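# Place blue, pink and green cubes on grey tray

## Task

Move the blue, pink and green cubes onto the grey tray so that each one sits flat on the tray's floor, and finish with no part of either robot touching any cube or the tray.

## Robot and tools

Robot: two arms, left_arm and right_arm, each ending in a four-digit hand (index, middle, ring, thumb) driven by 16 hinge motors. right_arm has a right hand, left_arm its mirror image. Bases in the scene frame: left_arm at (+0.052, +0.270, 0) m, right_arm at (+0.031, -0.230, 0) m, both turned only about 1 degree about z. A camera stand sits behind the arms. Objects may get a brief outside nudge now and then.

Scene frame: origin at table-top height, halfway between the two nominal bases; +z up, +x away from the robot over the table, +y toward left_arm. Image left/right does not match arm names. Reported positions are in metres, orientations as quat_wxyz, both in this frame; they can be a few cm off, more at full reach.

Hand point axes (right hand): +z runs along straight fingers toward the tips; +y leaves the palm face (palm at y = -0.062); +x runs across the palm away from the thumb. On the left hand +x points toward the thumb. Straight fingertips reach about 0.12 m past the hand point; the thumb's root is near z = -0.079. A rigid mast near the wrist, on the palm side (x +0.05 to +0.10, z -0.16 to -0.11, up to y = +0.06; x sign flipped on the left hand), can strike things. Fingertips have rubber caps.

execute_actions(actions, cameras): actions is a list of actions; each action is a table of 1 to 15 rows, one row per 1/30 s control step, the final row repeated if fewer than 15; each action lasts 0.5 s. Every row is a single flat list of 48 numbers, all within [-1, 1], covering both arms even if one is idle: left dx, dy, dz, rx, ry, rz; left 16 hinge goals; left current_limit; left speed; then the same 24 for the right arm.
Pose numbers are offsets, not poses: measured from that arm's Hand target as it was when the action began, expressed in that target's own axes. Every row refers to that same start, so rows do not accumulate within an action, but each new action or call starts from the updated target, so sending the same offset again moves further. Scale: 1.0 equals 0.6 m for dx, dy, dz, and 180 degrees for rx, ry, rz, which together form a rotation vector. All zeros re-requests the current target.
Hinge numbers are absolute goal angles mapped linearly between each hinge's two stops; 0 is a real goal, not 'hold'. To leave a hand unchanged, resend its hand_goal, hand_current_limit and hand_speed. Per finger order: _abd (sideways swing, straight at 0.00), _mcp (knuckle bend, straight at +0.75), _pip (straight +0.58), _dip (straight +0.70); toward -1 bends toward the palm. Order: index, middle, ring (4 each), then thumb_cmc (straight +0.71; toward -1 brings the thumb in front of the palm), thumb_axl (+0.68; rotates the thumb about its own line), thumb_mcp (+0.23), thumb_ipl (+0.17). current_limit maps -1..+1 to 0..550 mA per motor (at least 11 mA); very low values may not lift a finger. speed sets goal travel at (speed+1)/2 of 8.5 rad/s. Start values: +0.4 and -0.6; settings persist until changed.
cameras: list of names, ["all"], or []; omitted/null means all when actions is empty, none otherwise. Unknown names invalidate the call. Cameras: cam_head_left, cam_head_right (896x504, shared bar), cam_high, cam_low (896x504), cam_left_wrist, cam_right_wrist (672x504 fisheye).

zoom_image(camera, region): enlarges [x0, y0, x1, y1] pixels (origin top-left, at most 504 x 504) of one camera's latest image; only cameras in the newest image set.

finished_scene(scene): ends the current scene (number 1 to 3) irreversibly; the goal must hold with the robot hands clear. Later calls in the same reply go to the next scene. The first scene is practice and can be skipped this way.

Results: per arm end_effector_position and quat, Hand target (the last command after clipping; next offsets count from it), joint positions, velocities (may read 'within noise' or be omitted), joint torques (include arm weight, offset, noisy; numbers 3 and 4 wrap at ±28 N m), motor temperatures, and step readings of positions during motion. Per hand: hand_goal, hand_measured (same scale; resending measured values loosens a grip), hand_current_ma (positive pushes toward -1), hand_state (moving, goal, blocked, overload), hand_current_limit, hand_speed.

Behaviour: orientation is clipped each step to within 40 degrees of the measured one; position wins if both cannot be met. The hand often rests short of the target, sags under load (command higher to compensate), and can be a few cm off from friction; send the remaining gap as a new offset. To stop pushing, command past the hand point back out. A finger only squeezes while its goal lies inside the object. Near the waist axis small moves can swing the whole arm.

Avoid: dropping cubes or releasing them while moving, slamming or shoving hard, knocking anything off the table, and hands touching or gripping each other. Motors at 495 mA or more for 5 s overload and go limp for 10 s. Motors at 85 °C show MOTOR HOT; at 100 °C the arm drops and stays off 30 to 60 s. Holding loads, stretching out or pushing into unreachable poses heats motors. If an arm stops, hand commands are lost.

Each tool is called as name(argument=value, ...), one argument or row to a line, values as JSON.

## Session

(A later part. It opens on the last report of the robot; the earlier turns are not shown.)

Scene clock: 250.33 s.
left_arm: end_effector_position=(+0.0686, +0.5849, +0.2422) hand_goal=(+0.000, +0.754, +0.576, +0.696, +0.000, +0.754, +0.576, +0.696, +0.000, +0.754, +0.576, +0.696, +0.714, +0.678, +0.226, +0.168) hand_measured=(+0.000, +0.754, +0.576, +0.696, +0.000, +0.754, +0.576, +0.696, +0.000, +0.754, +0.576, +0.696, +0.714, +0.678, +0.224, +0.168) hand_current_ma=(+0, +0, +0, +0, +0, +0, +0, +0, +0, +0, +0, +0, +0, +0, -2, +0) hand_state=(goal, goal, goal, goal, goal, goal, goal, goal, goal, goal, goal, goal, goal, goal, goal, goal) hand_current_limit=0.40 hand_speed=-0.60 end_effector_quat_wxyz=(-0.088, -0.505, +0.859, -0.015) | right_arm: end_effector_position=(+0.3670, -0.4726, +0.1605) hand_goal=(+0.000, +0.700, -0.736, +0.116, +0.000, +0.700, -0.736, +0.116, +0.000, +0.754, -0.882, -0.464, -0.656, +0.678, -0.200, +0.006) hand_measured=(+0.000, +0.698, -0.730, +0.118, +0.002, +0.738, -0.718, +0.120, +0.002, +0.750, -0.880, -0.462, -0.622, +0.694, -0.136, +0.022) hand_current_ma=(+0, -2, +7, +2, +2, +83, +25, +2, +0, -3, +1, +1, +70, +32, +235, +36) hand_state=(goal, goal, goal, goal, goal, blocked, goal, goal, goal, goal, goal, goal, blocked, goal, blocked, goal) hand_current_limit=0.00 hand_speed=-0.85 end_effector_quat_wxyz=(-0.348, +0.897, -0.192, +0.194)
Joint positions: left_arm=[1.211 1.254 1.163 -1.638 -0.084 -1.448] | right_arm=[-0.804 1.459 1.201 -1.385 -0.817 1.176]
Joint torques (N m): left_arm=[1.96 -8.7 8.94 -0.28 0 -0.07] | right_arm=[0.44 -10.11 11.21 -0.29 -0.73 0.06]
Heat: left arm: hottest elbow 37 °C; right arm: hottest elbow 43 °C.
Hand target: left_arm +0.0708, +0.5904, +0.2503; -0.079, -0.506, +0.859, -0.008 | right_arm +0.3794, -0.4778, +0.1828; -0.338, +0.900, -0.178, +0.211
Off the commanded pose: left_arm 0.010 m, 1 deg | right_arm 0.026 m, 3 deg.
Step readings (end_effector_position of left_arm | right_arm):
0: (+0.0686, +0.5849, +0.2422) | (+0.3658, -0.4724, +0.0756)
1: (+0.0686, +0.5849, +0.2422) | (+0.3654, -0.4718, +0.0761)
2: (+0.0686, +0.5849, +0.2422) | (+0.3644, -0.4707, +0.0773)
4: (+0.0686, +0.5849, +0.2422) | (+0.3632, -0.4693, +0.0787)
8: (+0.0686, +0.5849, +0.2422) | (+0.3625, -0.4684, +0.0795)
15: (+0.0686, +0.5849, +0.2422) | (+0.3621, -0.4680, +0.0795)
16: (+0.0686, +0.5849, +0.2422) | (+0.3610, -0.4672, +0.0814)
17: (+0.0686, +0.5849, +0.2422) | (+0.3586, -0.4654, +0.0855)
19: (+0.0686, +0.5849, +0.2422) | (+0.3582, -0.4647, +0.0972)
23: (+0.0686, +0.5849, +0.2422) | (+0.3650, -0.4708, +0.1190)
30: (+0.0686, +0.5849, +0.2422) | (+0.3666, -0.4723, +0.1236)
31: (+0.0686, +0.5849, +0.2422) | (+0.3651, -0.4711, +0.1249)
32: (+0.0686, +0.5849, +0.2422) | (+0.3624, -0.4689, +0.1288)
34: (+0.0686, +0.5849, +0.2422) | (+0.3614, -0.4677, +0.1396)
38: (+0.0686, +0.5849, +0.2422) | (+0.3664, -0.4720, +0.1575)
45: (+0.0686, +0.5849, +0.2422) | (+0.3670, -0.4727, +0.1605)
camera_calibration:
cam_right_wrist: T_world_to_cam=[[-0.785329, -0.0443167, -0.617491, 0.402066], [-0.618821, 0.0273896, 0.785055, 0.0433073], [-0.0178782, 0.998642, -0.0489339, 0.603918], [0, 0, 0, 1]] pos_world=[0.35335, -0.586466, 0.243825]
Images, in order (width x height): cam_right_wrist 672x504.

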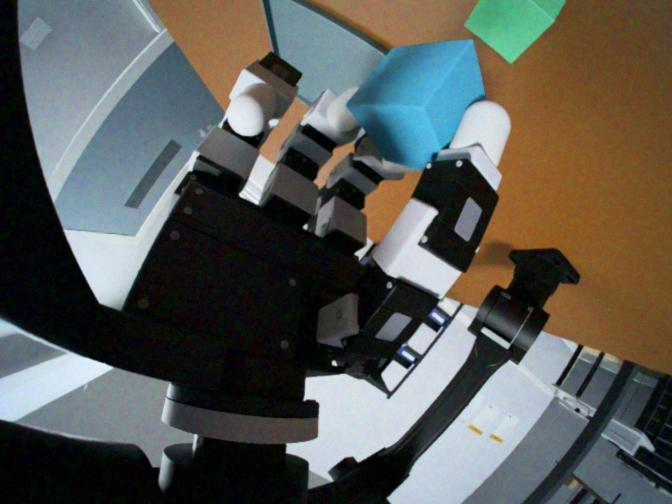

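execute_actions(
  actions=[
    [[0,0,0,0,0,0,0,0.754,0.576,0.696,0,0.754,0.576,0.696,0,0.754,0.576,0.696,0.714,0.678,0.226,0.168,0.4,-0.6,0,0,0,0,0,0,0,0.62,-0.737,0.116,0,0.7,-0.737,0.116,0,0.753,-0.883,-0.464,-0.657,0.678,-0.2,0.005,0.0,-0.85]],
  ],
  cameras=["cam_right_wrist","cam_high","cam_low"],
)

zoom_image(
  camera="cam_right_wrist",
  region=[200, 0, 560, 200],
)

zoom_image(
  camera="cam_low",
  region=[200, 150, 450, 350],
)

Scene clock: 281.27 s.
left_arm: end_effector_position=(+0.0686, +0.5849, +0.2422) hand_goal=(+0.000, +0.754, +0.576, +0.696, +0.000, +0.754, +0.576, +0.696, +0.000, +0.754, +0.576, +0.696, +0.714, +0.678, +0.226, +0.168) hand_measured=(+0.000, +0.754, +0.576, +0.696, +0.000, +0.754, +0.576, +0.696, +0.000, +0.754, +0.576, +0.696, +0.714, +0.678, +0.224, +0.168) hand_current_ma=(+0, +0, +0, +0, +0, +0, +0, +0, +0, +0, +0, +0, +0, +0, -2, +0) hand_state=(goal, goal, goal, goal, goal, goal, goal, goal, goal, goal, goal, goal, goal, goal, goal, goal) hand_current_limit=0.40 hand_speed=-0.60 end_effector_quat_wxyz=(-0.088, -0.505, +0.859, -0.015) | right_arm: end_effector_position=(+0.3670, -0.4726, +0.1605) hand_goal=(+0.000, +0.620, -0.736, +0.116, +0.000, +0.700, -0.736, +0.116, +0.000, +0.754, -0.882, -0.464, -0.656, +0.678, -0.200, +0.006) hand_measured=(+0.000, +0.638, -0.730, +0.118, +0.002, +0.736, -0.718, +0.120, +0.002, +0.750, -0.880, -0.462, -0.622, +0.694, -0.136, +0.024) hand_current_ma=(+0, +28, +7, +2, +2, +76, +25, +2, +0, -3, +1, +1, +70, +32, +234, +38) hand_state=(goal, goal, goal, goal, goal, blocked, goal, goal, goal, goal, goal, goal, blocked, goal, blocked, goal) hand_current_limit=0.00 hand_speed=-0.85 end_effector_quat_wxyz=(-0.348, +0.897, -0.192, +0.194)
Joint positions: left_arm=[1.211 1.254 1.163 -1.638 -0.084 -1.448] | right_arm=[-0.804 1.459 1.201 -1.385 -0.817 1.176]
Joint torques (N m): left_arm=[1.96 -8.82 8.99 -0.31 0 -0.08] | right_arm=[0.38 -10.05 11.17 -0.06 -0.71 0.02]
Heat: left arm: hottest elbow 37 °C; right arm: hottest elbow 47 °C.
Hand target: left_arm +0.0708, +0.5904, +0.2503; -0.079, -0.506, +0.859, -0.008 | right_arm +0.3794, -0.4778, +0.1828; -0.338, +0.900, -0.178, +0.211
Off the commanded pose: left_arm 0.010 m, 1 deg | right_arm 0.026 m, 3 deg.
Step readings (end_effector_position of left_arm | right_arm):
0: (+0.0686, +0.5849, +0.2422) | (+0.3670, -0.4726, +0.1605)
1: (+0.0686, +0.5849, +0.2422) | (+0.3670, -0.4726, +0.1605)
2: (+0.0686, +0.5849, +0.2422) | (+0.3670, -0.4726, +0.1605)
4: (+0.0686, +0.5849, +0.2422) | (+0.3670, -0.4726, +0.1605)
8: (+0.0686, +0.5849, +0.2422) | (+0.3670, -0.4726, +0.1605)
15: (+0.0686, +0.5849, +0.2422) | (+0.3670, -0.4726, +0.1605)
camera_calibration:
cam_right_wrist: T_world_to_cam=[[-0.785329, -0.0443167, -0.617491, 0.402066], [-0.618821, 0.0273896, 0.785055, 0.0433073], [-0.0178782, 0.998642, -0.0489339, 0.603918], [0, 0, 0, 1]] pos_world=[0.35335, -0.586466, 0.243825]
Images, in order (width x height): cam_high 896x504, cam_low 896x504, cam_right_wrist 672x504.

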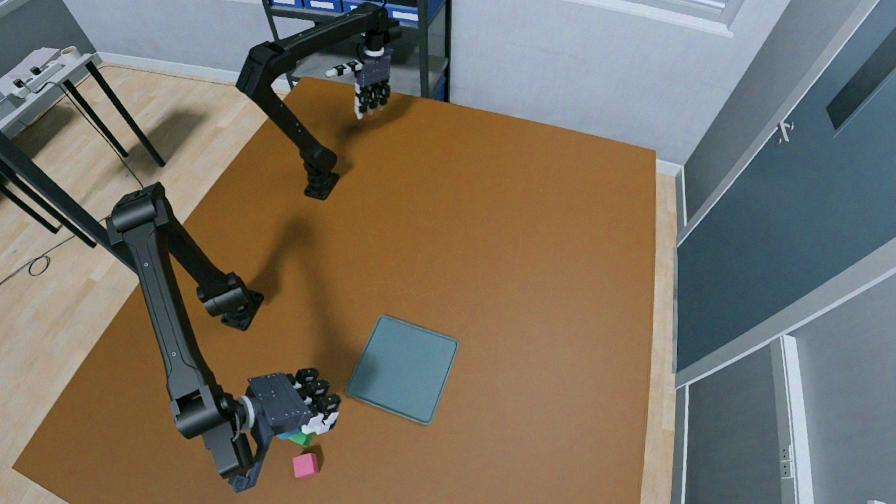

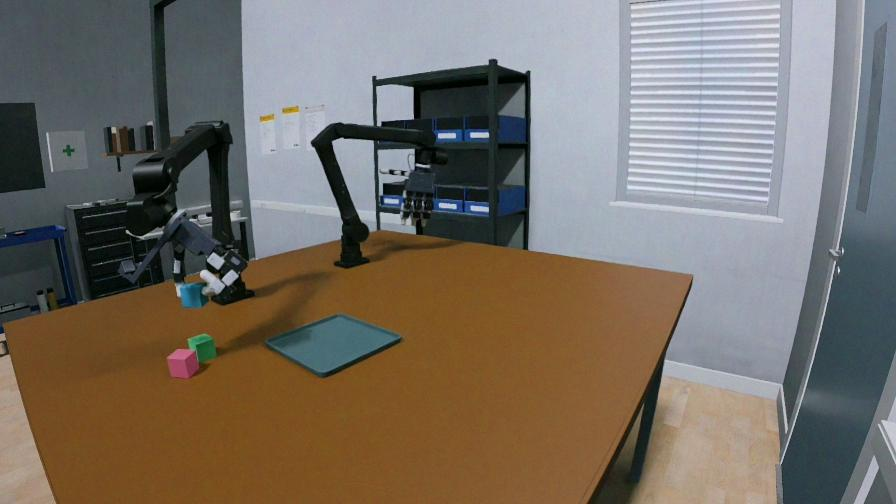

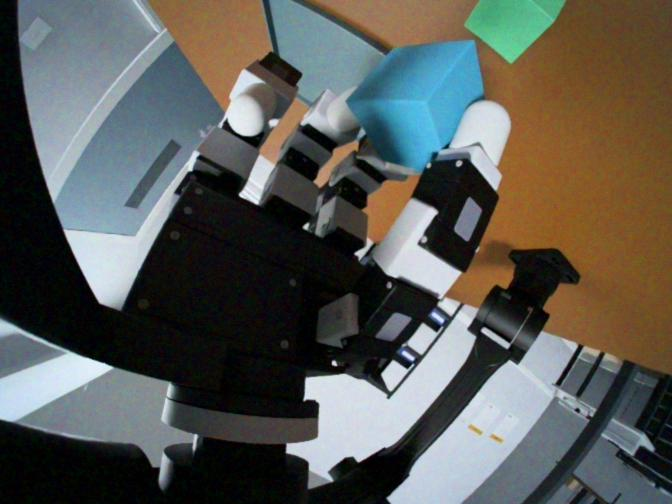

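Scaled by 1.400 from the camera's 672x504 image, which has a finer 960x720 frame.

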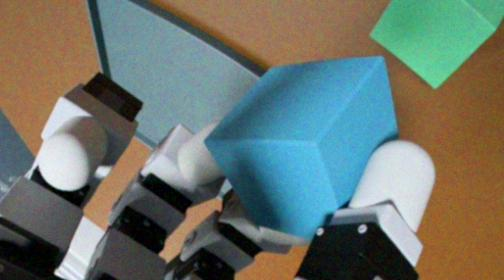

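Scaled by 2.016 from the camera's 896x504 image, which has a finer 1280x720 frame.

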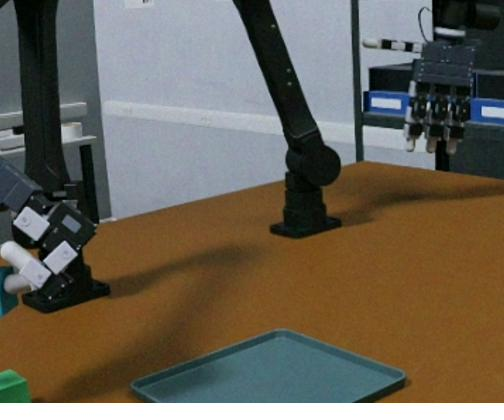

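zoom_image(
  camera="cam_low",
  region=[110, 210, 270, 320],
)

Scaled by 3.150 from the camera's 896x504 image, which has a finer 1280x720 frame.

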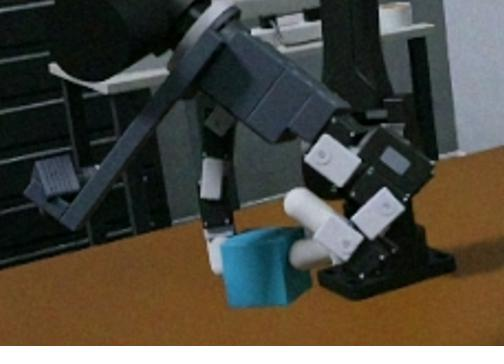

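execute_actions(
  actions=[
    [[0,0,0,0,0,0,0,0.754,0.576,0.696,0,0.754,0.576,0.696,0,0.754,0.576,0.696,0.714,0.678,0.226,0.168,0.4,-0.6,0,0,0,0,0,0,0,0.57,-0.737,0.116,0,0.69,-0.737,0.116,0,0.753,-0.883,-0.464,-0.657,0.678,-0.22,0.005,0.0,-0.85]],
  ],
  cameras=["cam_right_wrist"],
)

zoom_image(
  camera="cam_right_wrist",
  region=[200, 0, 560, 200],
)

Scene clock: 292.50 s.
left_arm: end_effector_position=(+0.0686, +0.5849, +0.2422) hand_goal=(+0.000, +0.754, +0.576, +0.696, +0.000, +0.754, +0.576, +0.696, +0.000, +0.754, +0.576, +0.696, +0.714, +0.678, +0.226, +0.168) hand_measured=(+0.000, +0.754, +0.576, +0.696, +0.000, +0.754, +0.576, +0.696, +0.000, +0.754, +0.576, +0.696, +0.714, +0.678, +0.224, +0.168) hand_current_ma=(+0, +0, +0, +0, +0, +0, +0, +0, +0, +0, +0, +0, +0, +0, -2, +0) hand_state=(goal, goal, goal, goal, goal, goal, goal, goal, goal, goal, goal, goal, goal, goal, goal, goal) hand_current_limit=0.40 hand_speed=-0.60 end_effector_quat_wxyz=(-0.088, -0.505, +0.859, -0.015) | right_arm: end_effector_position=(+0.3670, -0.4726, +0.1605) hand_goal=(+0.000, +0.570, -0.736, +0.116, +0.000, +0.690, -0.736, +0.116, +0.000, +0.754, -0.882, -0.464, -0.656, +0.678, -0.220, +0.006) hand_measured=(+0.000, +0.596, -0.730, +0.118, +0.004, +0.730, -0.718, +0.120, +0.002, +0.750, -0.880, -0.462, -0.622, +0.694, -0.136, +0.026) hand_current_ma=(+0, +47, +7, +1, +2, +89, +25, +2, +0, -3, +1, +1, +70, +32, +275, +44) hand_state=(goal, blocked, goal, goal, goal, blocked, goal, goal, goal, goal, goal, goal, blocked, goal, blocked, goal) hand_current_limit=0.00 hand_speed=-0.85 end_effector_quat_wxyz=(-0.348, +0.897, -0.192, +0.194)
Joint positions: left_arm=[1.211 1.254 1.163 -1.638 -0.084 -1.448] | right_arm=[-0.804 1.459 1.201 -1.385 -0.817 1.176]
Joint torques (N m): left_arm=[1.96 -8.82 8.92 -0.27 0.01 -0.08] | right_arm=[0.97 -11.11 11.37 -0.18 -0.7 0.08]
Heat: left arm: hottest elbow 37 °C; right arm: hottest elbow 47 °C.
Hand target: left_arm +0.0708, +0.5904, +0.2503; -0.079, -0.506, +0.859, -0.008 | right_arm +0.3794, -0.4778, +0.1828; -0.338, +0.900, -0.178, +0.211
Off the commanded pose: left_arm 0.010 m, 1 deg | right_arm 0.026 m, 3 deg.
Step readings (end_effector_position of left_arm | right_arm):
0: (+0.0686, +0.5849, +0.2422) | (+0.3670, -0.4726, +0.1605)
1: (+0.0686, +0.5849, +0.2422) | (+0.3670, -0.4726, +0.1605)
2: (+0.0686, +0.5849, +0.2422) | (+0.3670, -0.4726, +0.1605)
4: (+0.0686, +0.5849, +0.2422) | (+0.3670, -0.4726, +0.1605)
8: (+0.0686, +0.5849, +0.2422) | (+0.3670, -0.4726, +0.1605)
15: (+0.0686, +0.5849, +0.2422) | (+0.3670, -0.4726, +0.1605)
camera_calibration:
cam_right_wrist: T_world_to_cam=[[-0.785329, -0.0443167, -0.617491, 0.402066], [-0.618821, 0.0273896, 0.785055, 0.0433073], [-0.0178782, 0.998642, -0.0489339, 0.603918], [0, 0, 0, 1]] pos_world=[0.35335, -0.586466, 0.243825]
Images, in order (width x height): cam_right_wrist 672x504.

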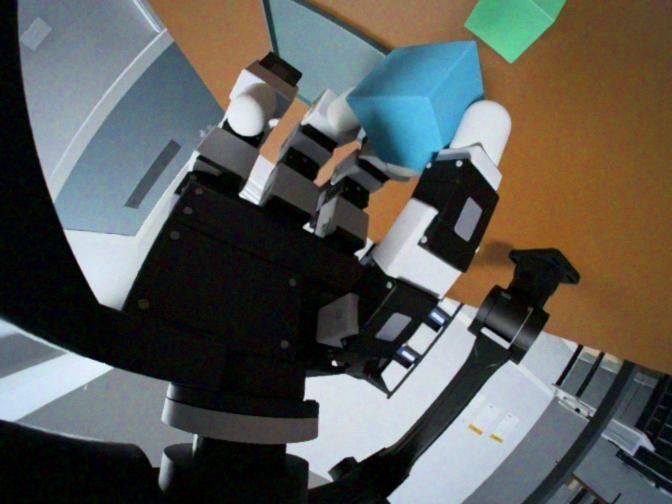

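Scaled by 1.400 from the camera's 672x504 image, which has a finer 960x720 frame.

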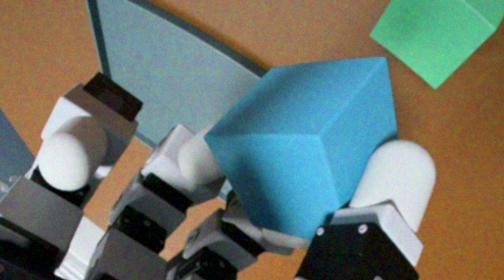

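execute_actions(
  actions=[
    [[0,0,0,0,0,0,0,0.754,0.576,0.696,0,0.754,0.576,0.696,0,0.754,0.576,0.696,0.714,0.678,0.226,0.168,0.4,-0.6,0.0019,-0.0579,0.0695,0.00576,-0.01518,-0.01518,0,0.57,-0.737,0.116,0,0.69,-0.737,0.116,0,0.753,-0.883,-0.464,-0.657,0.678,-0.22,0.005,0.0,-0.85]],
    [[0,0,0,0,0,0,0,0.754,0.576,0.696,0,0.754,0.576,0.696,0,0.754,0.576,0.696,0.714,0.678,0.226,0.168,0.4,-0.6,0.0019,-0.0579,0.0695,0.00576,-0.01518,-0.01518,0,0.57,-0.737,0.116,0,0.69,-0.737,0.116,0,0.753,-0.883,-0.464,-0.657,0.678,-0.22,0.005,0.0,-0.85]],
    [[0,0,0,0,0,0,0,0.754,0.576,0.696,0,0.754,0.576,0.696,0,0.754,0.576,0.696,0.714,0.678,0.226,0.168,0.4,-0.6,0.0019,-0.0579,0.0695,0.00576,-0.01518,-0.01518,0,0.57,-0.737,0.116,0,0.69,-0.737,0.116,0,0.753,-0.883,-0.464,-0.657,0.678,-0.22,0.005,0.0,-0.85]],
    [[0,0,0,0,0,0,0,0.754,0.576,0.696,0,0.754,0.576,0.696,0,0.754,0.576,0.696,0.714,0.678,0.226,0.168,0.4,-0.6,0.0019,-0.0579,0.0695,0.00576,-0.01518,-0.01518,0,0.57,-0.737,0.116,0,0.69,-0.737,0.116,0,0.753,-0.883,-0.464,-0.657,0.678,-0.22,0.005,0.0,-0.85]],
  ],
  cameras=["cam_right_wrist","cam_low"],
)

zoom_image(
  camera="cam_low",
  region=[150, 220, 430, 390],
)

zoom_image(
  camera="cam_right_wrist",
  region=[200, 0, 560, 200],
)

Scene clock: 322.17 s.
left_arm: end_effector_position=(+0.0686, +0.5849, +0.2422) hand_goal=(+0.000, +0.754, +0.576, +0.696, +0.000, +0.754, +0.576, +0.696, +0.000, +0.754, +0.576, +0.696, +0.714, +0.678, +0.226, +0.168) hand_measured=(+0.000, +0.754, +0.576, +0.696, +0.000, +0.754, +0.576, +0.696, +0.000, +0.754, +0.576, +0.696, +0.714, +0.678, +0.224, +0.168) hand_current_ma=(+0, +0, +0, +0, +0, +0, +0, +0, +0, +0, +0, +0, +0, +0, -2, +0) hand_state=(goal, goal, goal, goal, goal, goal, goal, goal, goal, goal, goal, goal, goal, goal, goal, goal) hand_current_limit=0.40 hand_speed=-0.60 end_effector_quat_wxyz=(-0.088, -0.505, +0.859, -0.015) | right_arm: end_effector_position=(+0.4679, -0.2771, +0.1551) hand_goal=(+0.000, +0.570, -0.736, +0.116, +0.000, +0.690, -0.736, +0.116, +0.000, +0.754, -0.882, -0.464, -0.656, +0.678, -0.220, +0.006) hand_measured=(+0.000, +0.584, -0.730, +0.118, +0.004, +0.726, -0.718, +0.120, +0.002, +0.748, -0.880, -0.462, -0.622, +0.694, -0.136, +0.026) hand_current_ma=(+0, +22, +7, +1, +2, +76, +25, +2, +0, -5, +1, +1, +70, +32, +275, +48) hand_state=(goal, goal, goal, goal, goal, blocked, goal, goal, goal, goal, goal, goal, blocked, goal, blocked, blocked) hand_current_limit=0.00 hand_speed=-0.85 end_effector_quat_wxyz=(-0.368, +0.917, -0.051, +0.144)
Joint positions: left_arm=[1.211 1.254 1.163 -1.638 -0.084 -1.448] | right_arm=[-0.27 1.435 1.16 -1.112 -0.796 1.506]
Joint torques (N m): left_arm=[1.96 -8.88 9.03 -0.27 0 -0.07] | right_arm=[-0.97 -10.7 7.98 1.42 -0.61 0.04]
Motor temperatures (°C): left_arm=[27 31 37 26 26 25] | right_arm=[24 25 48 23 26 25]
Heat: left arm: hottest elbow 37 °C; right arm: hottest elbow 48 °C.
Hand target: left_arm +0.0708, +0.5904, +0.2503; -0.079, -0.506, +0.859, -0.008 | right_arm +0.4711, -0.2827, +0.1650; -0.364, +0.916, -0.052, +0.161
Off the commanded pose: left_arm 0.010 m, 1 deg | right_arm 0.012 m, 2 deg.
Step readings (end_effector_position of left_arm | right_arm):
0: (+0.0686, +0.5849, +0.2422) | (+0.3670, -0.4726, +0.1605)
1: (+0.0686, +0.5849, +0.2422) | (+0.3688, -0.4710, +0.1606)
2: (+0.0686, +0.5849, +0.2422) | (+0.3738, -0.4673, +0.1607)
4: (+0.0686, +0.5849, +0.2422) | (+0.3882, -0.4516, +0.1618)
8: (+0.0686, +0.5849, +0.2422) | (+0.4055, -0.4231, +0.1628)
15: (+0.0686, +0.5849, +0.2422) | (+0.4046, -0.4237, +0.1625)
16: (+0.0686, +0.5849, +0.2422) | (+0.4063, -0.4213, +0.1623)
17: (+0.0686, +0.5849, +0.2422) | (+0.4102, -0.4187, +0.1614)
19: (+0.0686, +0.5849, +0.2422) | (+0.4197, -0.4041, +0.1609)
23: (+0.0686, +0.5849, +0.2422) | (+0.4317, -0.3793, +0.1618)
30: (+0.0686, +0.5849, +0.2422) | (+0.4316, -0.3783, +0.1618)
31: (+0.0686, +0.5849, +0.2422) | (+0.4324, -0.3764, +0.1610)
32: (+0.0686, +0.5849, +0.2422) | (+0.4361, -0.3728, +0.1599)
34: (+0.0686, +0.5849, +0.2422) | (+0.4436, -0.3563, +0.1583)
38: (+0.0686, +0.5849, +0.2422) | (+0.4518, -0.3289, +0.1576)
45: (+0.0686, +0.5849, +0.2422) | (+0.4518, -0.3282, +0.1575)
46: (+0.0686, +0.5849, +0.2422) | (+0.4526, -0.3263, +0.1567)
47: (+0.0686, +0.5849, +0.2422) | (+0.4561, -0.3226, +0.1558)
49: (+0.0686, +0.5849, +0.2422) | (+0.4629, -0.3059, +0.1550)
53: (+0.0686, +0.5849, +0.2422) | (+0.4685, -0.2781, +0.1553)
60: (+0.0686, +0.5849, +0.2422) | (+0.4682, -0.2772, +0.1551)
camera_calibration:
cam_right_wrist: T_world_to_cam=[[-0.728714, -0.286087, -0.622198, 0.393924], [-0.607458, -0.149448, 0.780166, 0.0509858], [-0.316181, 0.946478, -0.0648808, 0.537823], [0, 0, 0, 1]] pos_world=[0.488079, -0.388722, 0.240216]
Images, in order (width x height): cam_low 896x504, cam_right_wrist 672x504.

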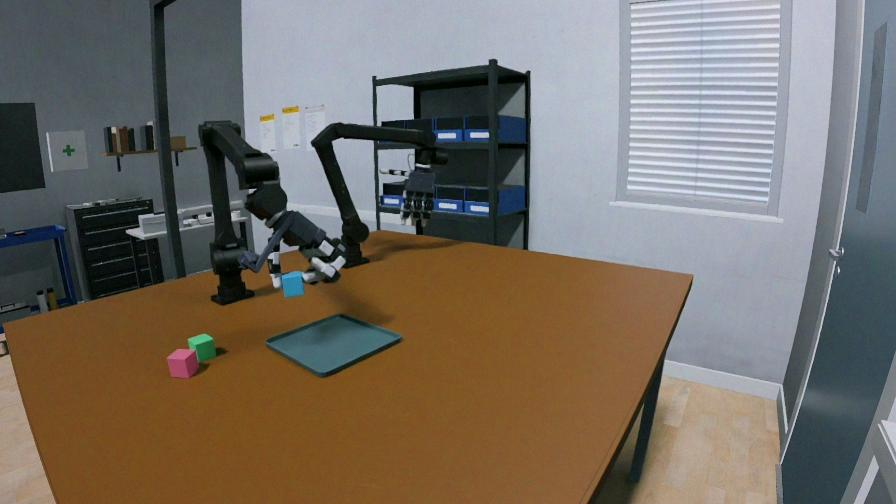

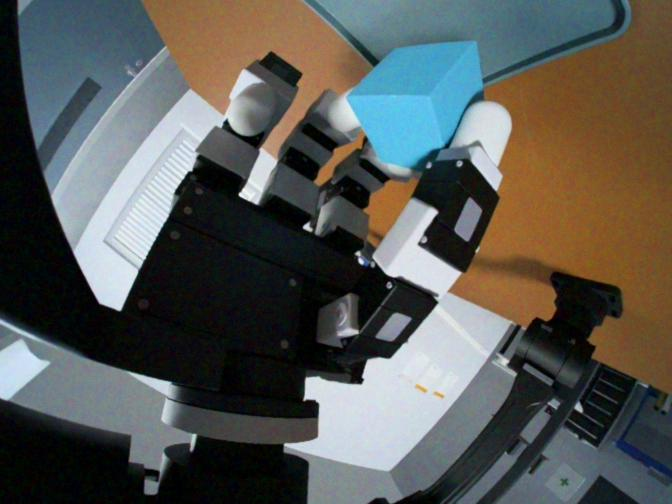

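Scaled by 1.800 from the camera's 896x504 image, which has a finer 1280x720 frame.

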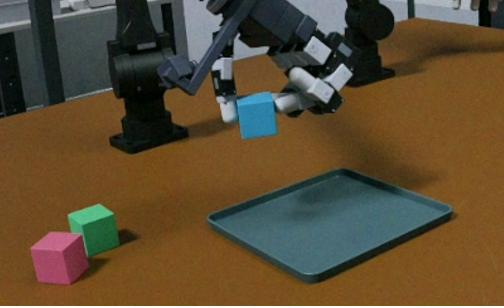

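Scaled by 1.400 from the camera's 672x504 image, which has a finer 960x720 frame.

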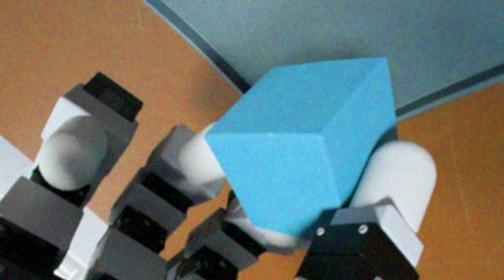

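execute_actions(
  actions=[
    [[0,0,0,0,0,0,0,0.754,0.576,0.696,0,0.754,0.576,0.696,0,0.754,0.576,0.696,0.714,0.678,0.226,0.168,0.4,-0.6,-0.011,0.0455,0.0478,0,0,0,0,0.57,-0.737,0.116,0,0.69,-0.737,0.116,0,0.753,-0.883,-0.464,-0.657,0.678,-0.22,0.005,0.0,-0.85]],
    [[0,0,0,0,0,0,0,0.754,0.576,0.696,0,0.754,0.576,0.696,0,0.754,0.576,0.696,0.714,0.678,0.226,0.168,0.4,-0.6,-0.0151,0.0398,0.0398,0,0,0,0,0.57,-0.737,0.116,0,0.69,-0.737,0.116,0,0.753,-0.883,-0.464,-0.657,0.678,-0.22,0.005,0.0,-0.85]],
    [[0,0,0,0,0,0,0,0.754,0.576,0.696,0,0.754,0.576,0.696,0,0.754,0.576,0.696,0.714,0.678,0.226,0.168,0.4,-0.6,-0.0086,0.0228,0.0228,0,0,0,0,0.57,-0.737,0.116,0,0.69,-0.737,0.116,0,0.753,-0.883,-0.464,-0.657,0.678,-0.22,0.005,0.0,-0.85]],
    [[0,0,0,0,0,0,0,0.754,0.576,0.696,0,0.754,0.576,0.696,0,0.754,0.576,0.696,0.714,0.678,0.226,0.168,0.4,-0.6,-0.0069,0.0182,0.0182,0,0,0,0,0.57,-0.737,0.116,0,0.69,-0.737,0.116,0,0.753,-0.883,-0.464,-0.657,0.678,-0.22,0.005,0.0,-0.85]],
  ],
  cameras=["cam_right_wrist","cam_low"],
)

zoom_image(
  camera="cam_low",
  region=[210, 240, 430, 390],
)

zoom_image(
  camera="cam_right_wrist",
  region=[200, 0, 640, 220],
)

Scene clock: 341.13 s.
left_arm: end_effector_position=(+0.0686, +0.5849, +0.2422) hand_goal=(+0.000, +0.754, +0.576, +0.696, +0.000, +0.754, +0.576, +0.696, +0.000, +0.754, +0.576, +0.696, +0.714, +0.678, +0.226, +0.168) hand_measured=(+0.000, +0.754, +0.576, +0.696, +0.000, +0.754, +0.576, +0.696, +0.000, +0.754, +0.576, +0.696, +0.714, +0.678, +0.224, +0.168) hand_current_ma=(+0, +0, +0, +0, +0, +0, +0, +0, +0, +0, +0, +0, +0, +0, -2, +0) hand_state=(goal, goal, goal, goal, goal, goal, goal, goal, goal, goal, goal, goal, goal, goal, goal, goal) hand_current_limit=0.40 hand_speed=-0.60 end_effector_quat_wxyz=(-0.088, -0.505, +0.859, -0.015) | right_arm: end_effector_position=(+0.4702, -0.2779, +0.0533) hand_goal=(+0.000, +0.570, -0.736, +0.116, +0.000, +0.690, -0.736, +0.116, +0.000, +0.754, -0.882, -0.464, -0.656, +0.678, -0.220, +0.006) hand_measured=(+0.000, +0.584, -0.730, +0.118, +0.004, +0.726, -0.718, +0.120, +0.002, +0.748, -0.880, -0.462, -0.622, +0.694, -0.136, +0.026) hand_current_ma=(+0, +22, +7, +1, +2, +76, +25, +2, +0, -5, +1, +1, +70, +32, +275, +48) hand_state=(goal, goal, goal, goal, goal, blocked, goal, goal, goal, goal, goal, goal, blocked, goal, blocked, blocked) hand_current_limit=0.00 hand_speed=-0.85 end_effector_quat_wxyz=(-0.366, +0.917, -0.049, +0.153)
Joint positions: left_arm=[1.211 1.254 1.163 -1.638 -0.084 -1.448] | right_arm=[-0.27 1.541 0.982 -0.805 -0.795 1.513]
Joint torques (N m): left_arm=[1.85 -9 8.98 -0.28 0 -0.09] | right_arm=[-0.97 -9.41 7.2 1.18 -0.62 0.06]
Heat: left arm: hottest elbow 37 °C; right arm: hottest elbow 45 °C.
Hand target: left_arm +0.0708, +0.5904, +0.2503; -0.079, -0.506, +0.859, -0.008 | right_arm +0.4751, -0.2825, +0.0541; -0.364, +0.916, -0.052, +0.161
Off the commanded pose: left_arm 0.010 m, 1 deg | right_arm 0.007 m, 1 deg.
Step readings (end_effector_position of left_arm | right_arm):
0: (+0.0686, +0.5849, +0.2422) | (+0.4679, -0.2771, +0.1551)
1: (+0.0686, +0.5849, +0.2422) | (+0.4686, -0.2771, +0.1528)
2: (+0.0686, +0.5849, +0.2422) | (+0.4724, -0.2779, +0.1485)
4: (+0.0686, +0.5849, +0.2422) | (+0.4722, -0.2782, +0.1371)
8: (+0.0686, +0.5849, +0.2422) | (+0.4669, -0.2771, +0.1206)
15: (+0.0686, +0.5849, +0.2422) | (+0.4683, -0.2774, +0.1194)
16: (+0.0686, +0.5849, +0.2422) | (+0.4690, -0.2775, +0.1176)
17: (+0.0686, +0.5849, +0.2422) | (+0.4725, -0.2782, +0.1140)
19: (+0.0686, +0.5849, +0.2422) | (+0.4726, -0.2783, +0.1036)
23: (+0.0686, +0.5849, +0.2422) | (+0.4675, -0.2772, +0.0867)
30: (+0.0686, +0.5849, +0.2422) | (+0.4684, -0.2775, +0.0850)
31: (+0.0686, +0.5849, +0.2422) | (+0.4689, -0.2776, +0.0841)
32: (+0.0686, +0.5849, +0.2422) | (+0.4712, -0.2781, +0.0825)
34: (+0.0686, +0.5849, +0.2422) | (+0.4721, -0.2783, +0.0777)
38: (+0.0686, +0.5849, +0.2422) | (+0.4701, -0.2778, +0.0701)
45: (+0.0686, +0.5849, +0.2422) | (+0.4702, -0.2778, +0.0693)
46: (+0.0686, +0.5849, +0.2422) | (+0.4705, -0.2779, +0.0683)
47: (+0.0686, +0.5849, +0.2422) | (+0.4724, -0.2784, +0.0669)
49: (+0.0686, +0.5849, +0.2422) | (+0.4729, -0.2785, +0.0624)
53: (+0.0686, +0.5849, +0.2422) | (+0.4702, -0.2779, +0.0543)
60: (+0.0686, +0.5849, +0.2422) | (+0.4702, -0.2779, +0.0533)
camera_calibration:
cam_right_wrist: T_world_to_cam=[[-0.718561, -0.285793, -0.634028, 0.327958], [-0.622355, -0.142641, 0.769628, 0.141295], [-0.310393, 0.947616, -0.0753683, 0.530795], [0, 0, 0, 1]] pos_world=[0.488348, -0.389108, 0.139195]
Images, in order (width x height): cam_low 896x504, cam_right_wrist 672x504.

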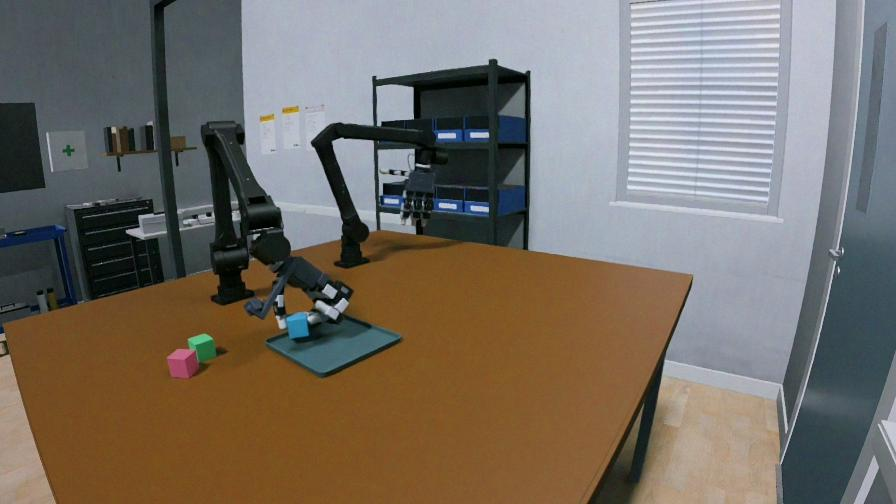

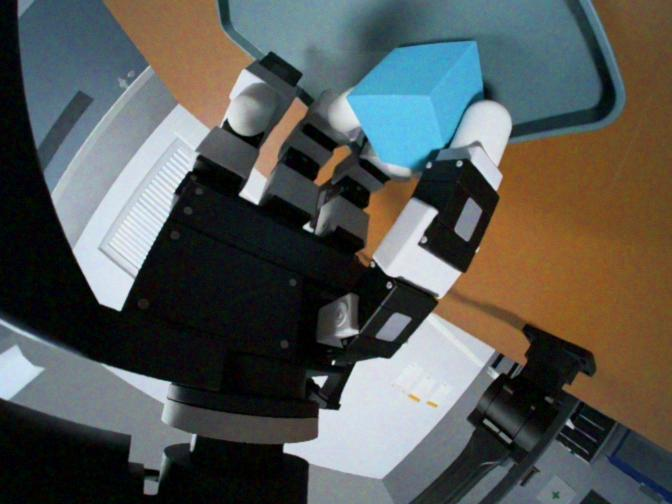

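Scaled by 2.291 from the camera's 896x504 image, which has a finer 1280x720 frame.

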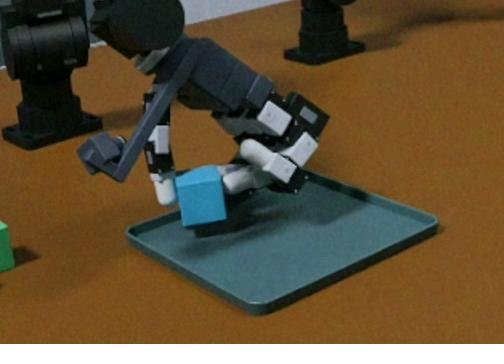

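Scaled by 1.145 from the camera's 672x504 image, which has a finer 960x720 frame.

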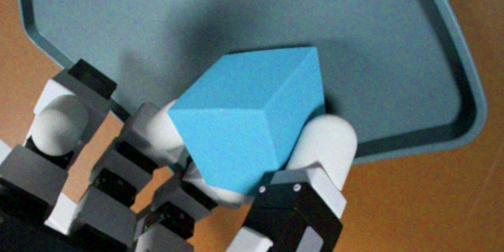

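execute_actions(
  actions=[
    [[0,0,0,0,0,0,0,0.754,0.576,0.696,0,0.754,0.576,0.696,0,0.754,0.576,0.696,0.714,0.678,0.226,0.168,0.4,-0.6,-0.0043,0.0114,0.0114,0,0,0,0,0.57,-0.737,0.116,0,0.69,-0.737,0.116,0,0.753,-0.883,-0.464,-0.657,0.678,-0.22,0.005,0.0,-0.85]],
    [[0,0,0,0,0,0,0,0.754,0.576,0.696,0,0.754,0.576,0.696,0,0.754,0.576,0.696,0.714,0.678,0.226,0.168,0.4,-0.6,-0.0035,0.0091,0.0091,0,0,0,0,0.57,-0.737,0.116,0,0.69,-0.737,0.116,0,0.753,-0.883,-0.464,-0.657,0.678,-0.22,0.005,0.0,-0.85]],
    [[0,0,0,0,0,0,0,0.754,0.576,0.696,0,0.754,0.576,0.696,0,0.754,0.576,0.696,0.714,0.678,0.226,0.168,0.4,-0.6,-0.0026,0.0068,0.0068,0,0,0,0,0.57,-0.737,0.116,0,0.69,-0.737,0.116,0,0.753,-0.883,-0.464,-0.657,0.678,-0.22,0.005,0.0,-0.85]],
  ],
  cameras=["cam_right_wrist","cam_low"],
)

zoom_image(
  camera="cam_low",
  region=[240, 270, 400, 380],
)

Scene clock: 362.23 s.
left_arm: end_effector_position=(+0.0686, +0.5849, +0.2422) hand_goal=(+0.000, +0.754, +0.576, +0.696, +0.000, +0.754, +0.576, +0.696, +0.000, +0.754, +0.576, +0.696, +0.714, +0.678, +0.226, +0.168) hand_measured=(+0.000, +0.754, +0.576, +0.696, +0.000, +0.754, +0.576, +0.696, +0.000, +0.754, +0.576, +0.696, +0.714, +0.678, +0.224, +0.168) hand_current_ma=(+0, +0, +0, +0, +0, +0, +0, +0, +0, +0, +0, +0, +0, +0, -2, +0) hand_state=(goal, goal, goal, goal, goal, goal, goal, goal, goal, goal, goal, goal, goal, goal, goal, goal) hand_current_limit=0.40 hand_speed=-0.60 end_effector_quat_wxyz=(-0.088, -0.505, +0.859, -0.015) | right_arm: end_effector_position=(+0.4733, -0.2778, +0.0385) hand_goal=(+0.000, +0.570, -0.736, +0.116, +0.000, +0.690, -0.736, +0.116, +0.000, +0.754, -0.882, -0.464, -0.656, +0.678, -0.220, +0.006) hand_measured=(+0.004, +0.584, -0.740, +0.118, +0.004, +0.726, -0.718, +0.120, +0.002, +0.748, -0.880, -0.462, -0.622, +0.694, -0.136, +0.026) hand_current_ma=(+2, +19, -4, +1, +2, +76, +25, +2, +0, -5, +1, +1, +70, +32, +275, +48) hand_state=(goal, goal, goal, goal, goal, blocked, goal, goal, goal, goal, goal, goal, blocked, goal, blocked, blocked) hand_current_limit=0.00 hand_speed=-0.85 end_effector_quat_wxyz=(-0.366, +0.915, -0.049, +0.160)
Joint positions: left_arm=[1.211 1.254 1.163 -1.638 -0.084 -1.448] | right_arm=[-0.27 1.564 0.96 -0.743 -0.799 1.522]
Joint torques (N m): left_arm=[1.85 -8.94 9.03 -0.28 0.01 -0.07] | right_arm=[-0.85 -9.29 6.56 1.59 -0.52 0]
Heat: left arm: hottest elbow 37 °C; right arm: hottest elbow 44 °C.
Hand target: left_arm +0.0708, +0.5904, +0.2503; -0.079, -0.506, +0.859, -0.008 | right_arm +0.4751, -0.2825, +0.0302; -0.364, +0.916, -0.051, +0.162
Off the commanded pose: left_arm 0.010 m, 1 deg | right_arm 0.010 m, 0 deg.
Step readings (end_effector_position of left_arm | right_arm):
0: (+0.0686, +0.5849, +0.2422) | (+0.4702, -0.2779, +0.0533)
1: (+0.0686, +0.5849, +0.2422) | (+0.4705, -0.2779, +0.0528)
2: (+0.0686, +0.5849, +0.2422) | (+0.4717, -0.2782, +0.0521)
4: (+0.0686, +0.5849, +0.2422) | (+0.4724, -0.2784, +0.0498)
8: (+0.0686, +0.5849, +0.2422) | (+0.4713, -0.2781, +0.0457)
15: (+0.0686, +0.5849, +0.2422) | (+0.4709, -0.2780, +0.0451)
16: (+0.0686, +0.5849, +0.2422) | (+0.4713, -0.2781, +0.0448)
17: (+0.0686, +0.5849, +0.2422) | (+0.4722, -0.2784, +0.0439)
19: (+0.0686, +0.5849, +0.2422) | (+0.4727, -0.2785, +0.0417)
23: (+0.0686, +0.5849, +0.2422) | (+0.4721, -0.2781, +0.0389)
30: (+0.0686, +0.5849, +0.2422) | (+0.4721, -0.2781, +0.0389)
31: (+0.0686, +0.5849, +0.2422) | (+0.4723, -0.2782, +0.0388)
32: (+0.0686, +0.5849, +0.2422) | (+0.4727, -0.2780, +0.0386)
34: (+0.0686, +0.5849, +0.2422) | (+0.4731, -0.2779, +0.0385)
38: (+0.0686, +0.5849, +0.2422) | (+0.4732, -0.2778, +0.0385)
45: (+0.0686, +0.5849, +0.2422) | (+0.4732, -0.2778, +0.0385)
camera_calibration:
cam_right_wrist: T_world_to_cam=[[-0.711994, -0.280842, -0.643577, 0.319461], [-0.6327, -0.140941, 0.761464, 0.160196], [-0.304557, 0.949349, -0.0773398, 0.528363], [0, 0, 0, 1]] pos_world=[0.489727, -0.389304, 0.124478]
Images, in order (width x height): cam_low 896x504, cam_right_wrist 672x504.

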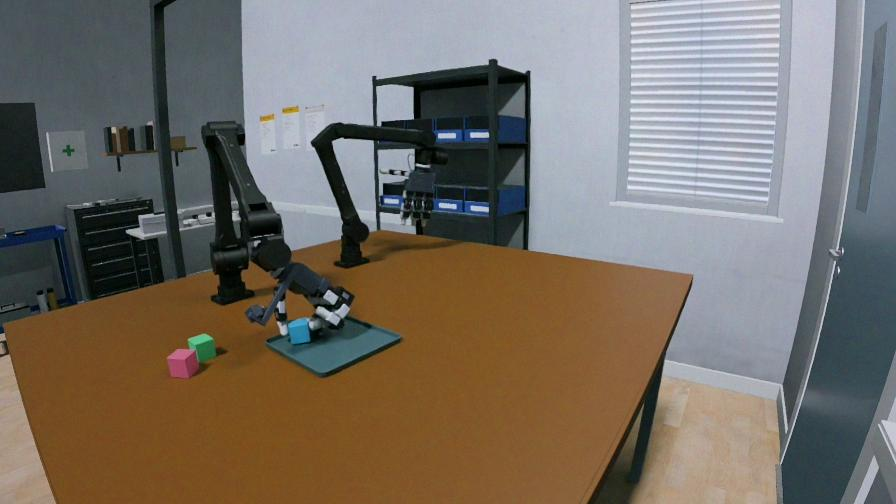

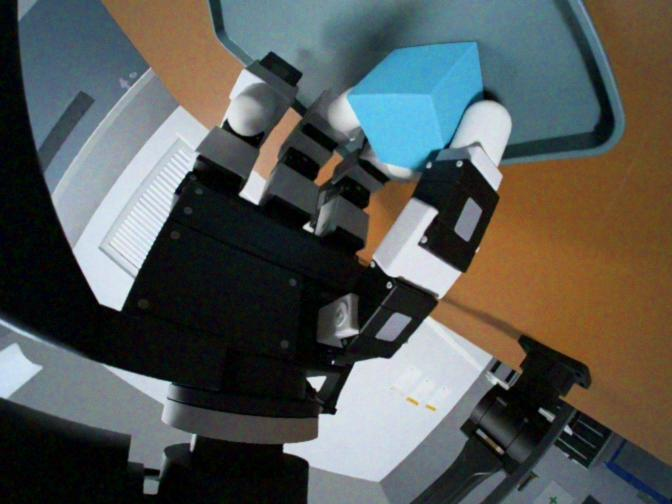

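Scaled by 3.150 from the camera's 896x504 image, which has a finer 1280x720 frame.

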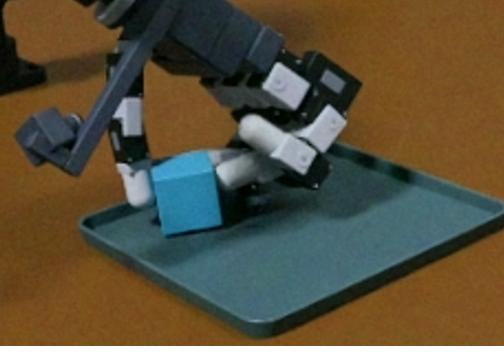

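execute_actions(
  actions=[
    [[0,0,0,0,0,0,0,0.754,0.576,0.696,0,0.754,0.576,0.696,0,0.754,0.576,0.696,0.714,0.678,0.226,0.168,0.4,-0.6,0.0017,-0.0046,-0.0046,0,0,0,0,0.76,-0.737,0.116,0,0.75,-0.737,0.116,0,0.753,-0.883,-0.464,-0.657,0.678,-0.11,-0.0,0.0,-0.9]],
    [[0,0,0,0,0,0,0,0.754,0.576,0.696,0,0.754,0.576,0.696,0,0.754,0.576,0.696,0.714,0.678,0.226,0.168,0.4,-0.6,0.0009,-0.0023,-0.0023,0,0,0,0,0.82,-0.737,0.116,0,0.80,-0.737,0.116,0,0.753,-0.883,-0.464,-0.657,0.678,-0.05,-0.02,0.0,-0.9]],
    [[0,0,0,0,0,0,0,0.754,0.576,0.696,0,0.754,0.576,0.696,0,0.754,0.576,0.696,0.714,0.678,0.226,0.168,0.4,-0.6,0,0,0,0,0,0,0,0.88,-0.737,0.116,0,0.88,-0.737,0.116,0,0.753,-0.883,-0.464,-0.657,0.678,0.02,-0.02,0.0,-0.9]],
  ],
  cameras=["cam_right_wrist","cam_low"],
)

zoom_image(
  camera="cam_low",
  region=[240, 270, 400, 380],
)

Scene clock: 376.73 s.
left_arm: end_effector_position=(+0.0686, +0.5849, +0.2422) hand_goal=(+0.000, +0.754, +0.576, +0.696, +0.000, +0.754, +0.576, +0.696, +0.000, +0.754, +0.576, +0.696, +0.714, +0.678, +0.226, +0.168) hand_measured=(+0.000, +0.754, +0.576, +0.696, +0.000, +0.754, +0.576, +0.696, +0.000, +0.754, +0.576, +0.696, +0.714, +0.678, +0.224, +0.168) hand_current_ma=(+0, +0, +0, +0, +0, +0, +0, +0, +0, +0, +0, +0, +0, +0, -2, +0) hand_state=(goal, goal, goal, goal, goal, goal, goal, goal, goal, goal, goal, goal, goal, goal, goal, goal) hand_current_limit=0.40 hand_speed=-0.60 end_effector_quat_wxyz=(-0.088, -0.505, +0.859, -0.015) | right_arm: end_effector_position=(+0.4732, -0.2782, +0.0382) hand_goal=(+0.000, +0.880, -0.736, +0.116, +0.000, +0.880, -0.736, +0.116, +0.000, +0.754, -0.882, -0.464, -0.656, +0.678, +0.020, -0.020) hand_measured=(+0.004, +0.866, -0.738, +0.118, +0.004, +0.866, -0.730, +0.120, +0.002, +0.748, -0.880, -0.462, -0.648, +0.682, +0.014, -0.018) hand_current_ma=(+2, -19, -1, +1, +2, -21, +6, +2, +0, -5, +1, +1, +9, +3, -7, +2) hand_state=(goal, goal, goal, goal, goal, goal, goal, goal, goal, goal, goal, goal, goal, goal, goal, goal) hand_current_limit=0.00 hand_speed=-0.90 end_effector_quat_wxyz=(-0.365, +0.916, -0.050, +0.160)
Joint positions: left_arm=[1.211 1.254 1.163 -1.638 -0.084 -1.448] | right_arm=[-0.27 1.564 0.96 -0.743 -0.796 1.522]
Joint torques (N m): left_arm=[1.96 -9 8.96 -0.27 0 -0.08] | right_arm=[-0.67 -9.23 7.02 0.96 -0.57 -0.05]
Motor temperatures (°C): left_arm=[27 31 37 26 26 25] | right_arm=[24 26 42 23 26 25]
Heat: left arm: hottest elbow 37 °C; right arm: hottest elbow 42 °C.
Hand target: left_arm +0.0708, +0.5904, +0.2503; -0.079, -0.506, +0.859, -0.008 | right_arm +0.4751, -0.2825, +0.0361; -0.364, +0.916, -0.052, +0.162
Off the commanded pose: left_arm 0.010 m, 1 deg | right_arm 0.005 m, 0 deg.
Step readings (end_effector_position of left_arm | right_arm):
0: (+0.0686, +0.5849, +0.2422) | (+0.4733, -0.2778, +0.0385)
1: (+0.0686, +0.5849, +0.2422) | (+0.4733, -0.2778, +0.0385)
2: (+0.0686, +0.5849, +0.2422) | (+0.4733, -0.2778, +0.0385)
4: (+0.0686, +0.5849, +0.2422) | (+0.4733, -0.2778, +0.0385)
8: (+0.0686, +0.5849, +0.2422) | (+0.4733, -0.2779, +0.0384)
15: (+0.0686, +0.5849, +0.2422) | (+0.4732, -0.2781, +0.0382)
16: (+0.0686, +0.5849, +0.2422) | (+0.4732, -0.2781, +0.0382)
17: (+0.0686, +0.5849, +0.2422) | (+0.4732, -0.2781, +0.0382)
19: (+0.0686, +0.5849, +0.2422) | (+0.4732, -0.2782, +0.0382)
23: (+0.0686, +0.5849, +0.2422) | (+0.4732, -0.2782, +0.0382)
30: (+0.0686, +0.5849, +0.2422) | (+0.4732, -0.2782, +0.0382)
31: (+0.0686, +0.5849, +0.2422) | (+0.4732, -0.2782, +0.0382)
32: (+0.0686, +0.5849, +0.2422) | (+0.4732, -0.2782, +0.0382)
34: (+0.0686, +0.5849, +0.2422) | (+0.4732, -0.2782, +0.0382)
38: (+0.0686, +0.5849, +0.2422) | (+0.4732, -0.2782, +0.0382)
45: (+0.0686, +0.5849, +0.2422) | (+0.4732, -0.2782, +0.0382)
camera_calibration:
cam_right_wrist: T_world_to_cam=[[-0.712735, -0.281808, -0.642334, 0.319105], [-0.632067, -0.139029, 0.76234, 0.160506], [-0.304136, 0.949345, -0.0790304, 0.528514], [0, 0, 0, 1]] pos_world=[0.489628, -0.3895, 0.12438]
Images, in order (width x height): cam_low 896x504, cam_right_wrist 672x504.

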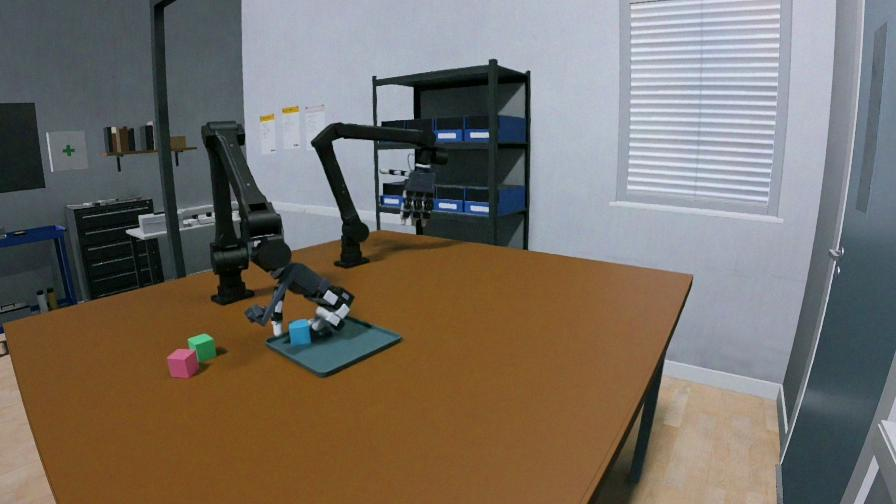

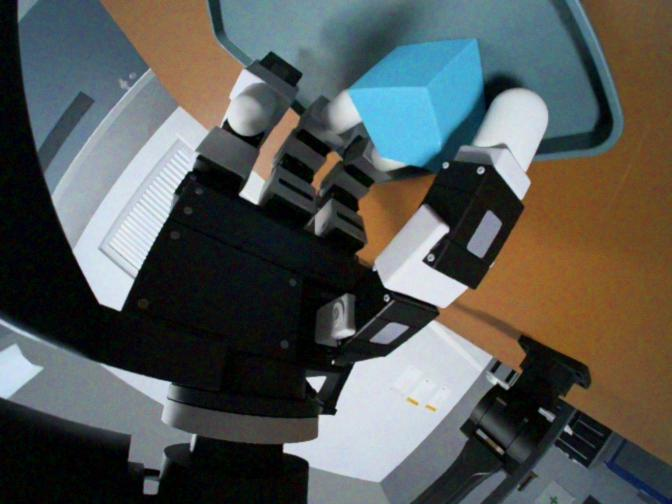

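Scaled by 3.150 from the camera's 896x504 image, which has a finer 1280x720 frame.

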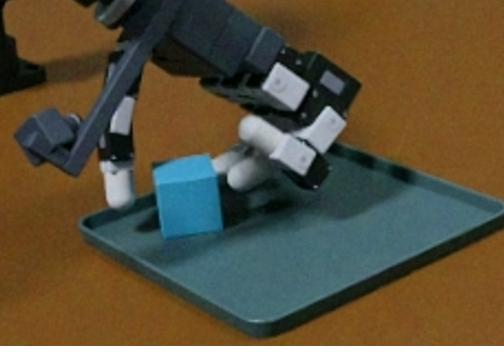

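execute_actions(
  actions=[
    [[0,0,0,0,0,0,0,0.754,0.576,0.696,0,0.754,0.576,0.696,0,0.754,0.576,0.696,0.714,0.678,0.226,0.168,0.4,-0.6,0.0204,-0.0228,-0.0185,0,0,0,0,0.92,-0.737,0.116,0,0.92,-0.737,0.116,0,0.753,-0.883,-0.464,-0.657,0.678,0.05,-0.02,0.0,-0.85]],
    [[0,0,0,0,0,0,0,0.754,0.576,0.696,0,0.754,0.576,0.696,0,0.754,0.576,0.696,0.714,0.678,0.226,0.168,0.4,-0.6,0.0204,-0.0228,-0.0185,0,0,0,0,0.92,-0.737,0.116,0,0.92,-0.737,0.116,0,0.753,-0.883,-0.464,-0.657,0.678,0.05,-0.02,0.0,-0.85]],
    [[0,0,0,0,0,0,0,0.754,0.576,0.696,0,0.754,0.576,0.696,0,0.754,0.576,0.696,0.714,0.678,0.226,0.168,0.4,-0.6,0.0216,-0.0569,-0.0569,0,0,0,0,0.92,-0.737,0.116,0,0.92,-0.737,0.116,0,0.753,-0.883,-0.464,-0.657,0.678,0.05,-0.02,0.0,-0.85]],
    [[0,0,0,0,0,0,0,0.754,0.576,0.696,0,0.754,0.576,0.696,0,0.754,0.576,0.696,0.714,0.678,0.226,0.168,0.4,-0.6,0.0216,-0.0569,-0.0569,0,0,0,0,1.0,-0.737,0.116,0,1.0,-0.737,0.116,0,0.753,-0.883,-0.464,-0.657,0.678,0.1,-0.02,0.0,-0.85]],
  ],
  cameras=["cam_right_wrist"],
)

Scene clock: 408.10 s.
left_arm: end_effector_position=(+0.0686, +0.5849, +0.2422) hand_goal=(+0.000, +0.754, +0.576, +0.696, +0.000, +0.754, +0.576, +0.696, +0.000, +0.754, +0.576, +0.696, +0.714, +0.678, +0.226, +0.168) hand_measured=(+0.000, +0.754, +0.576, +0.696, +0.000, +0.754, +0.576, +0.696, +0.000, +0.754, +0.576, +0.696, +0.714, +0.678, +0.224, +0.168) hand_current_ma=(+0, +0, +0, +0, +0, +0, +0, +0, +0, +0, +0, +0, +0, +0, -2, +0) hand_state=(goal, goal, goal, goal, goal, goal, goal, goal, goal, goal, goal, goal, goal, goal, goal, goal) hand_current_limit=0.40 hand_speed=-0.60 end_effector_quat_wxyz=(-0.088, -0.505, +0.859, -0.015) | right_arm: end_effector_position=(+0.4777, -0.2801, +0.1556) hand_goal=(+0.000, +1.000, -0.736, +0.116, +0.000, +1.000, -0.736, +0.116, +0.000, +0.754, -0.882, -0.464, -0.656, +0.678, +0.100, -0.020) hand_measured=(+0.002, +0.986, -0.736, +0.118, +0.002, +0.986, -0.730, +0.120, +0.002, +0.748, -0.880, -0.462, -0.652, +0.680, +0.094, -0.018) hand_current_ma=(+2, -20, +0, +1, +2, -22, +5, +2, +0, -5, +1, +1, +2, +2, -8, +2) hand_state=(goal, goal, goal, goal, goal, goal, goal, goal, goal, goal, goal, goal, goal, goal, goal, goal) hand_current_limit=0.00 hand_speed=-0.85 end_effector_quat_wxyz=(-0.367, +0.917, -0.060, +0.143)
Joint positions: left_arm=[1.211 1.254 1.163 -1.638 -0.084 -1.448] | right_arm=[-0.27 1.46 1.188 -1.107 -0.792 1.531]
Joint torques (N m): left_arm=[1.96 -8.82 9.01 -0.25 -0.01 -0.09] | right_arm=[-0.44 -9.17 11.47 0.38 -0.68 0.01]
Heat: left arm: hottest elbow 37 °C; right arm: hottest elbow 42 °C.
Hand target: left_arm +0.0708, +0.5904, +0.2503; -0.079, -0.506, +0.859, -0.008 | right_arm +0.4901, -0.2822, +0.1763; -0.364, +0.916, -0.052, +0.161
Off the commanded pose: left_arm 0.010 m, 1 deg | right_arm 0.024 m, 2 deg.
Step readings (end_effector_position of left_arm | right_arm):
0: (+0.0686, +0.5849, +0.2422) | (+0.4732, -0.2782, +0.0382)
1: (+0.0686, +0.5849, +0.2422) | (+0.4721, -0.2781, +0.0381)
2: (+0.0686, +0.5849, +0.2422) | (+0.4697, -0.2776, +0.0381)
4: (+0.0686, +0.5849, +0.2422) | (+0.4661, -0.2767, +0.0376)
8: (+0.0686, +0.5849, +0.2422) | (+0.4640, -0.2761, +0.0374)
15: (+0.0686, +0.5849, +0.2422) | (+0.4637, -0.2761, +0.0374)
16: (+0.0686, +0.5849, +0.2422) | (+0.4635, -0.2761, +0.0383)
17: (+0.0686, +0.5849, +0.2422) | (+0.4622, -0.2761, +0.0402)
19: (+0.0686, +0.5849, +0.2422) | (+0.4648, -0.2767, +0.0454)
23: (+0.0686, +0.5849, +0.2422) | (+0.4729, -0.2788, +0.0530)
30: (+0.0686, +0.5849, +0.2422) | (+0.4726, -0.2787, +0.0534)
31: (+0.0686, +0.5849, +0.2422) | (+0.4710, -0.2786, +0.0555)
32: (+0.0686, +0.5849, +0.2422) | (+0.4660, -0.2777, +0.0598)
34: (+0.0686, +0.5849, +0.2422) | (+0.4637, -0.2770, +0.0732)
38: (+0.0686, +0.5849, +0.2422) | (+0.4735, -0.2791, +0.1029)
45: (+0.0686, +0.5849, +0.2422) | (+0.4779, -0.2801, +0.1111)
46: (+0.0686, +0.5849, +0.2422) | (+0.4761, -0.2800, +0.1129)
47: (+0.0686, +0.5849, +0.2422) | (+0.4710, -0.2790, +0.1167)
49: (+0.0686, +0.5849, +0.2422) | (+0.4688, -0.2783, +0.1283)
53: (+0.0686, +0.5849, +0.2422) | (+0.4763, -0.2797, +0.1506)
60: (+0.0686, +0.5849, +0.2422) | (+0.4777, -0.2801, +0.1556)
camera_calibration:
cam_right_wrist: T_world_to_cam=[[-0.738962, -0.272354, -0.616245, 0.408331], [-0.603285, -0.139754, 0.785186, 0.056007], [-0.299971, 0.951994, -0.061034, 0.536915], [0, 0, 0, 1]] pos_world=[0.496588, -0.392102, 0.240426]
Images, in order (width x height): cam_right_wrist 672x504.

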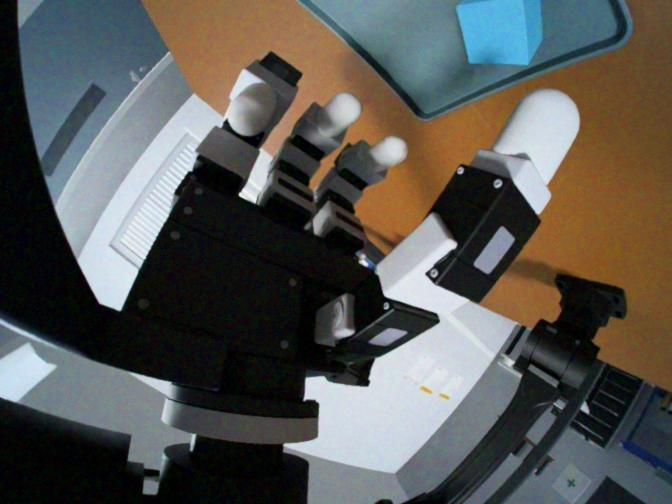

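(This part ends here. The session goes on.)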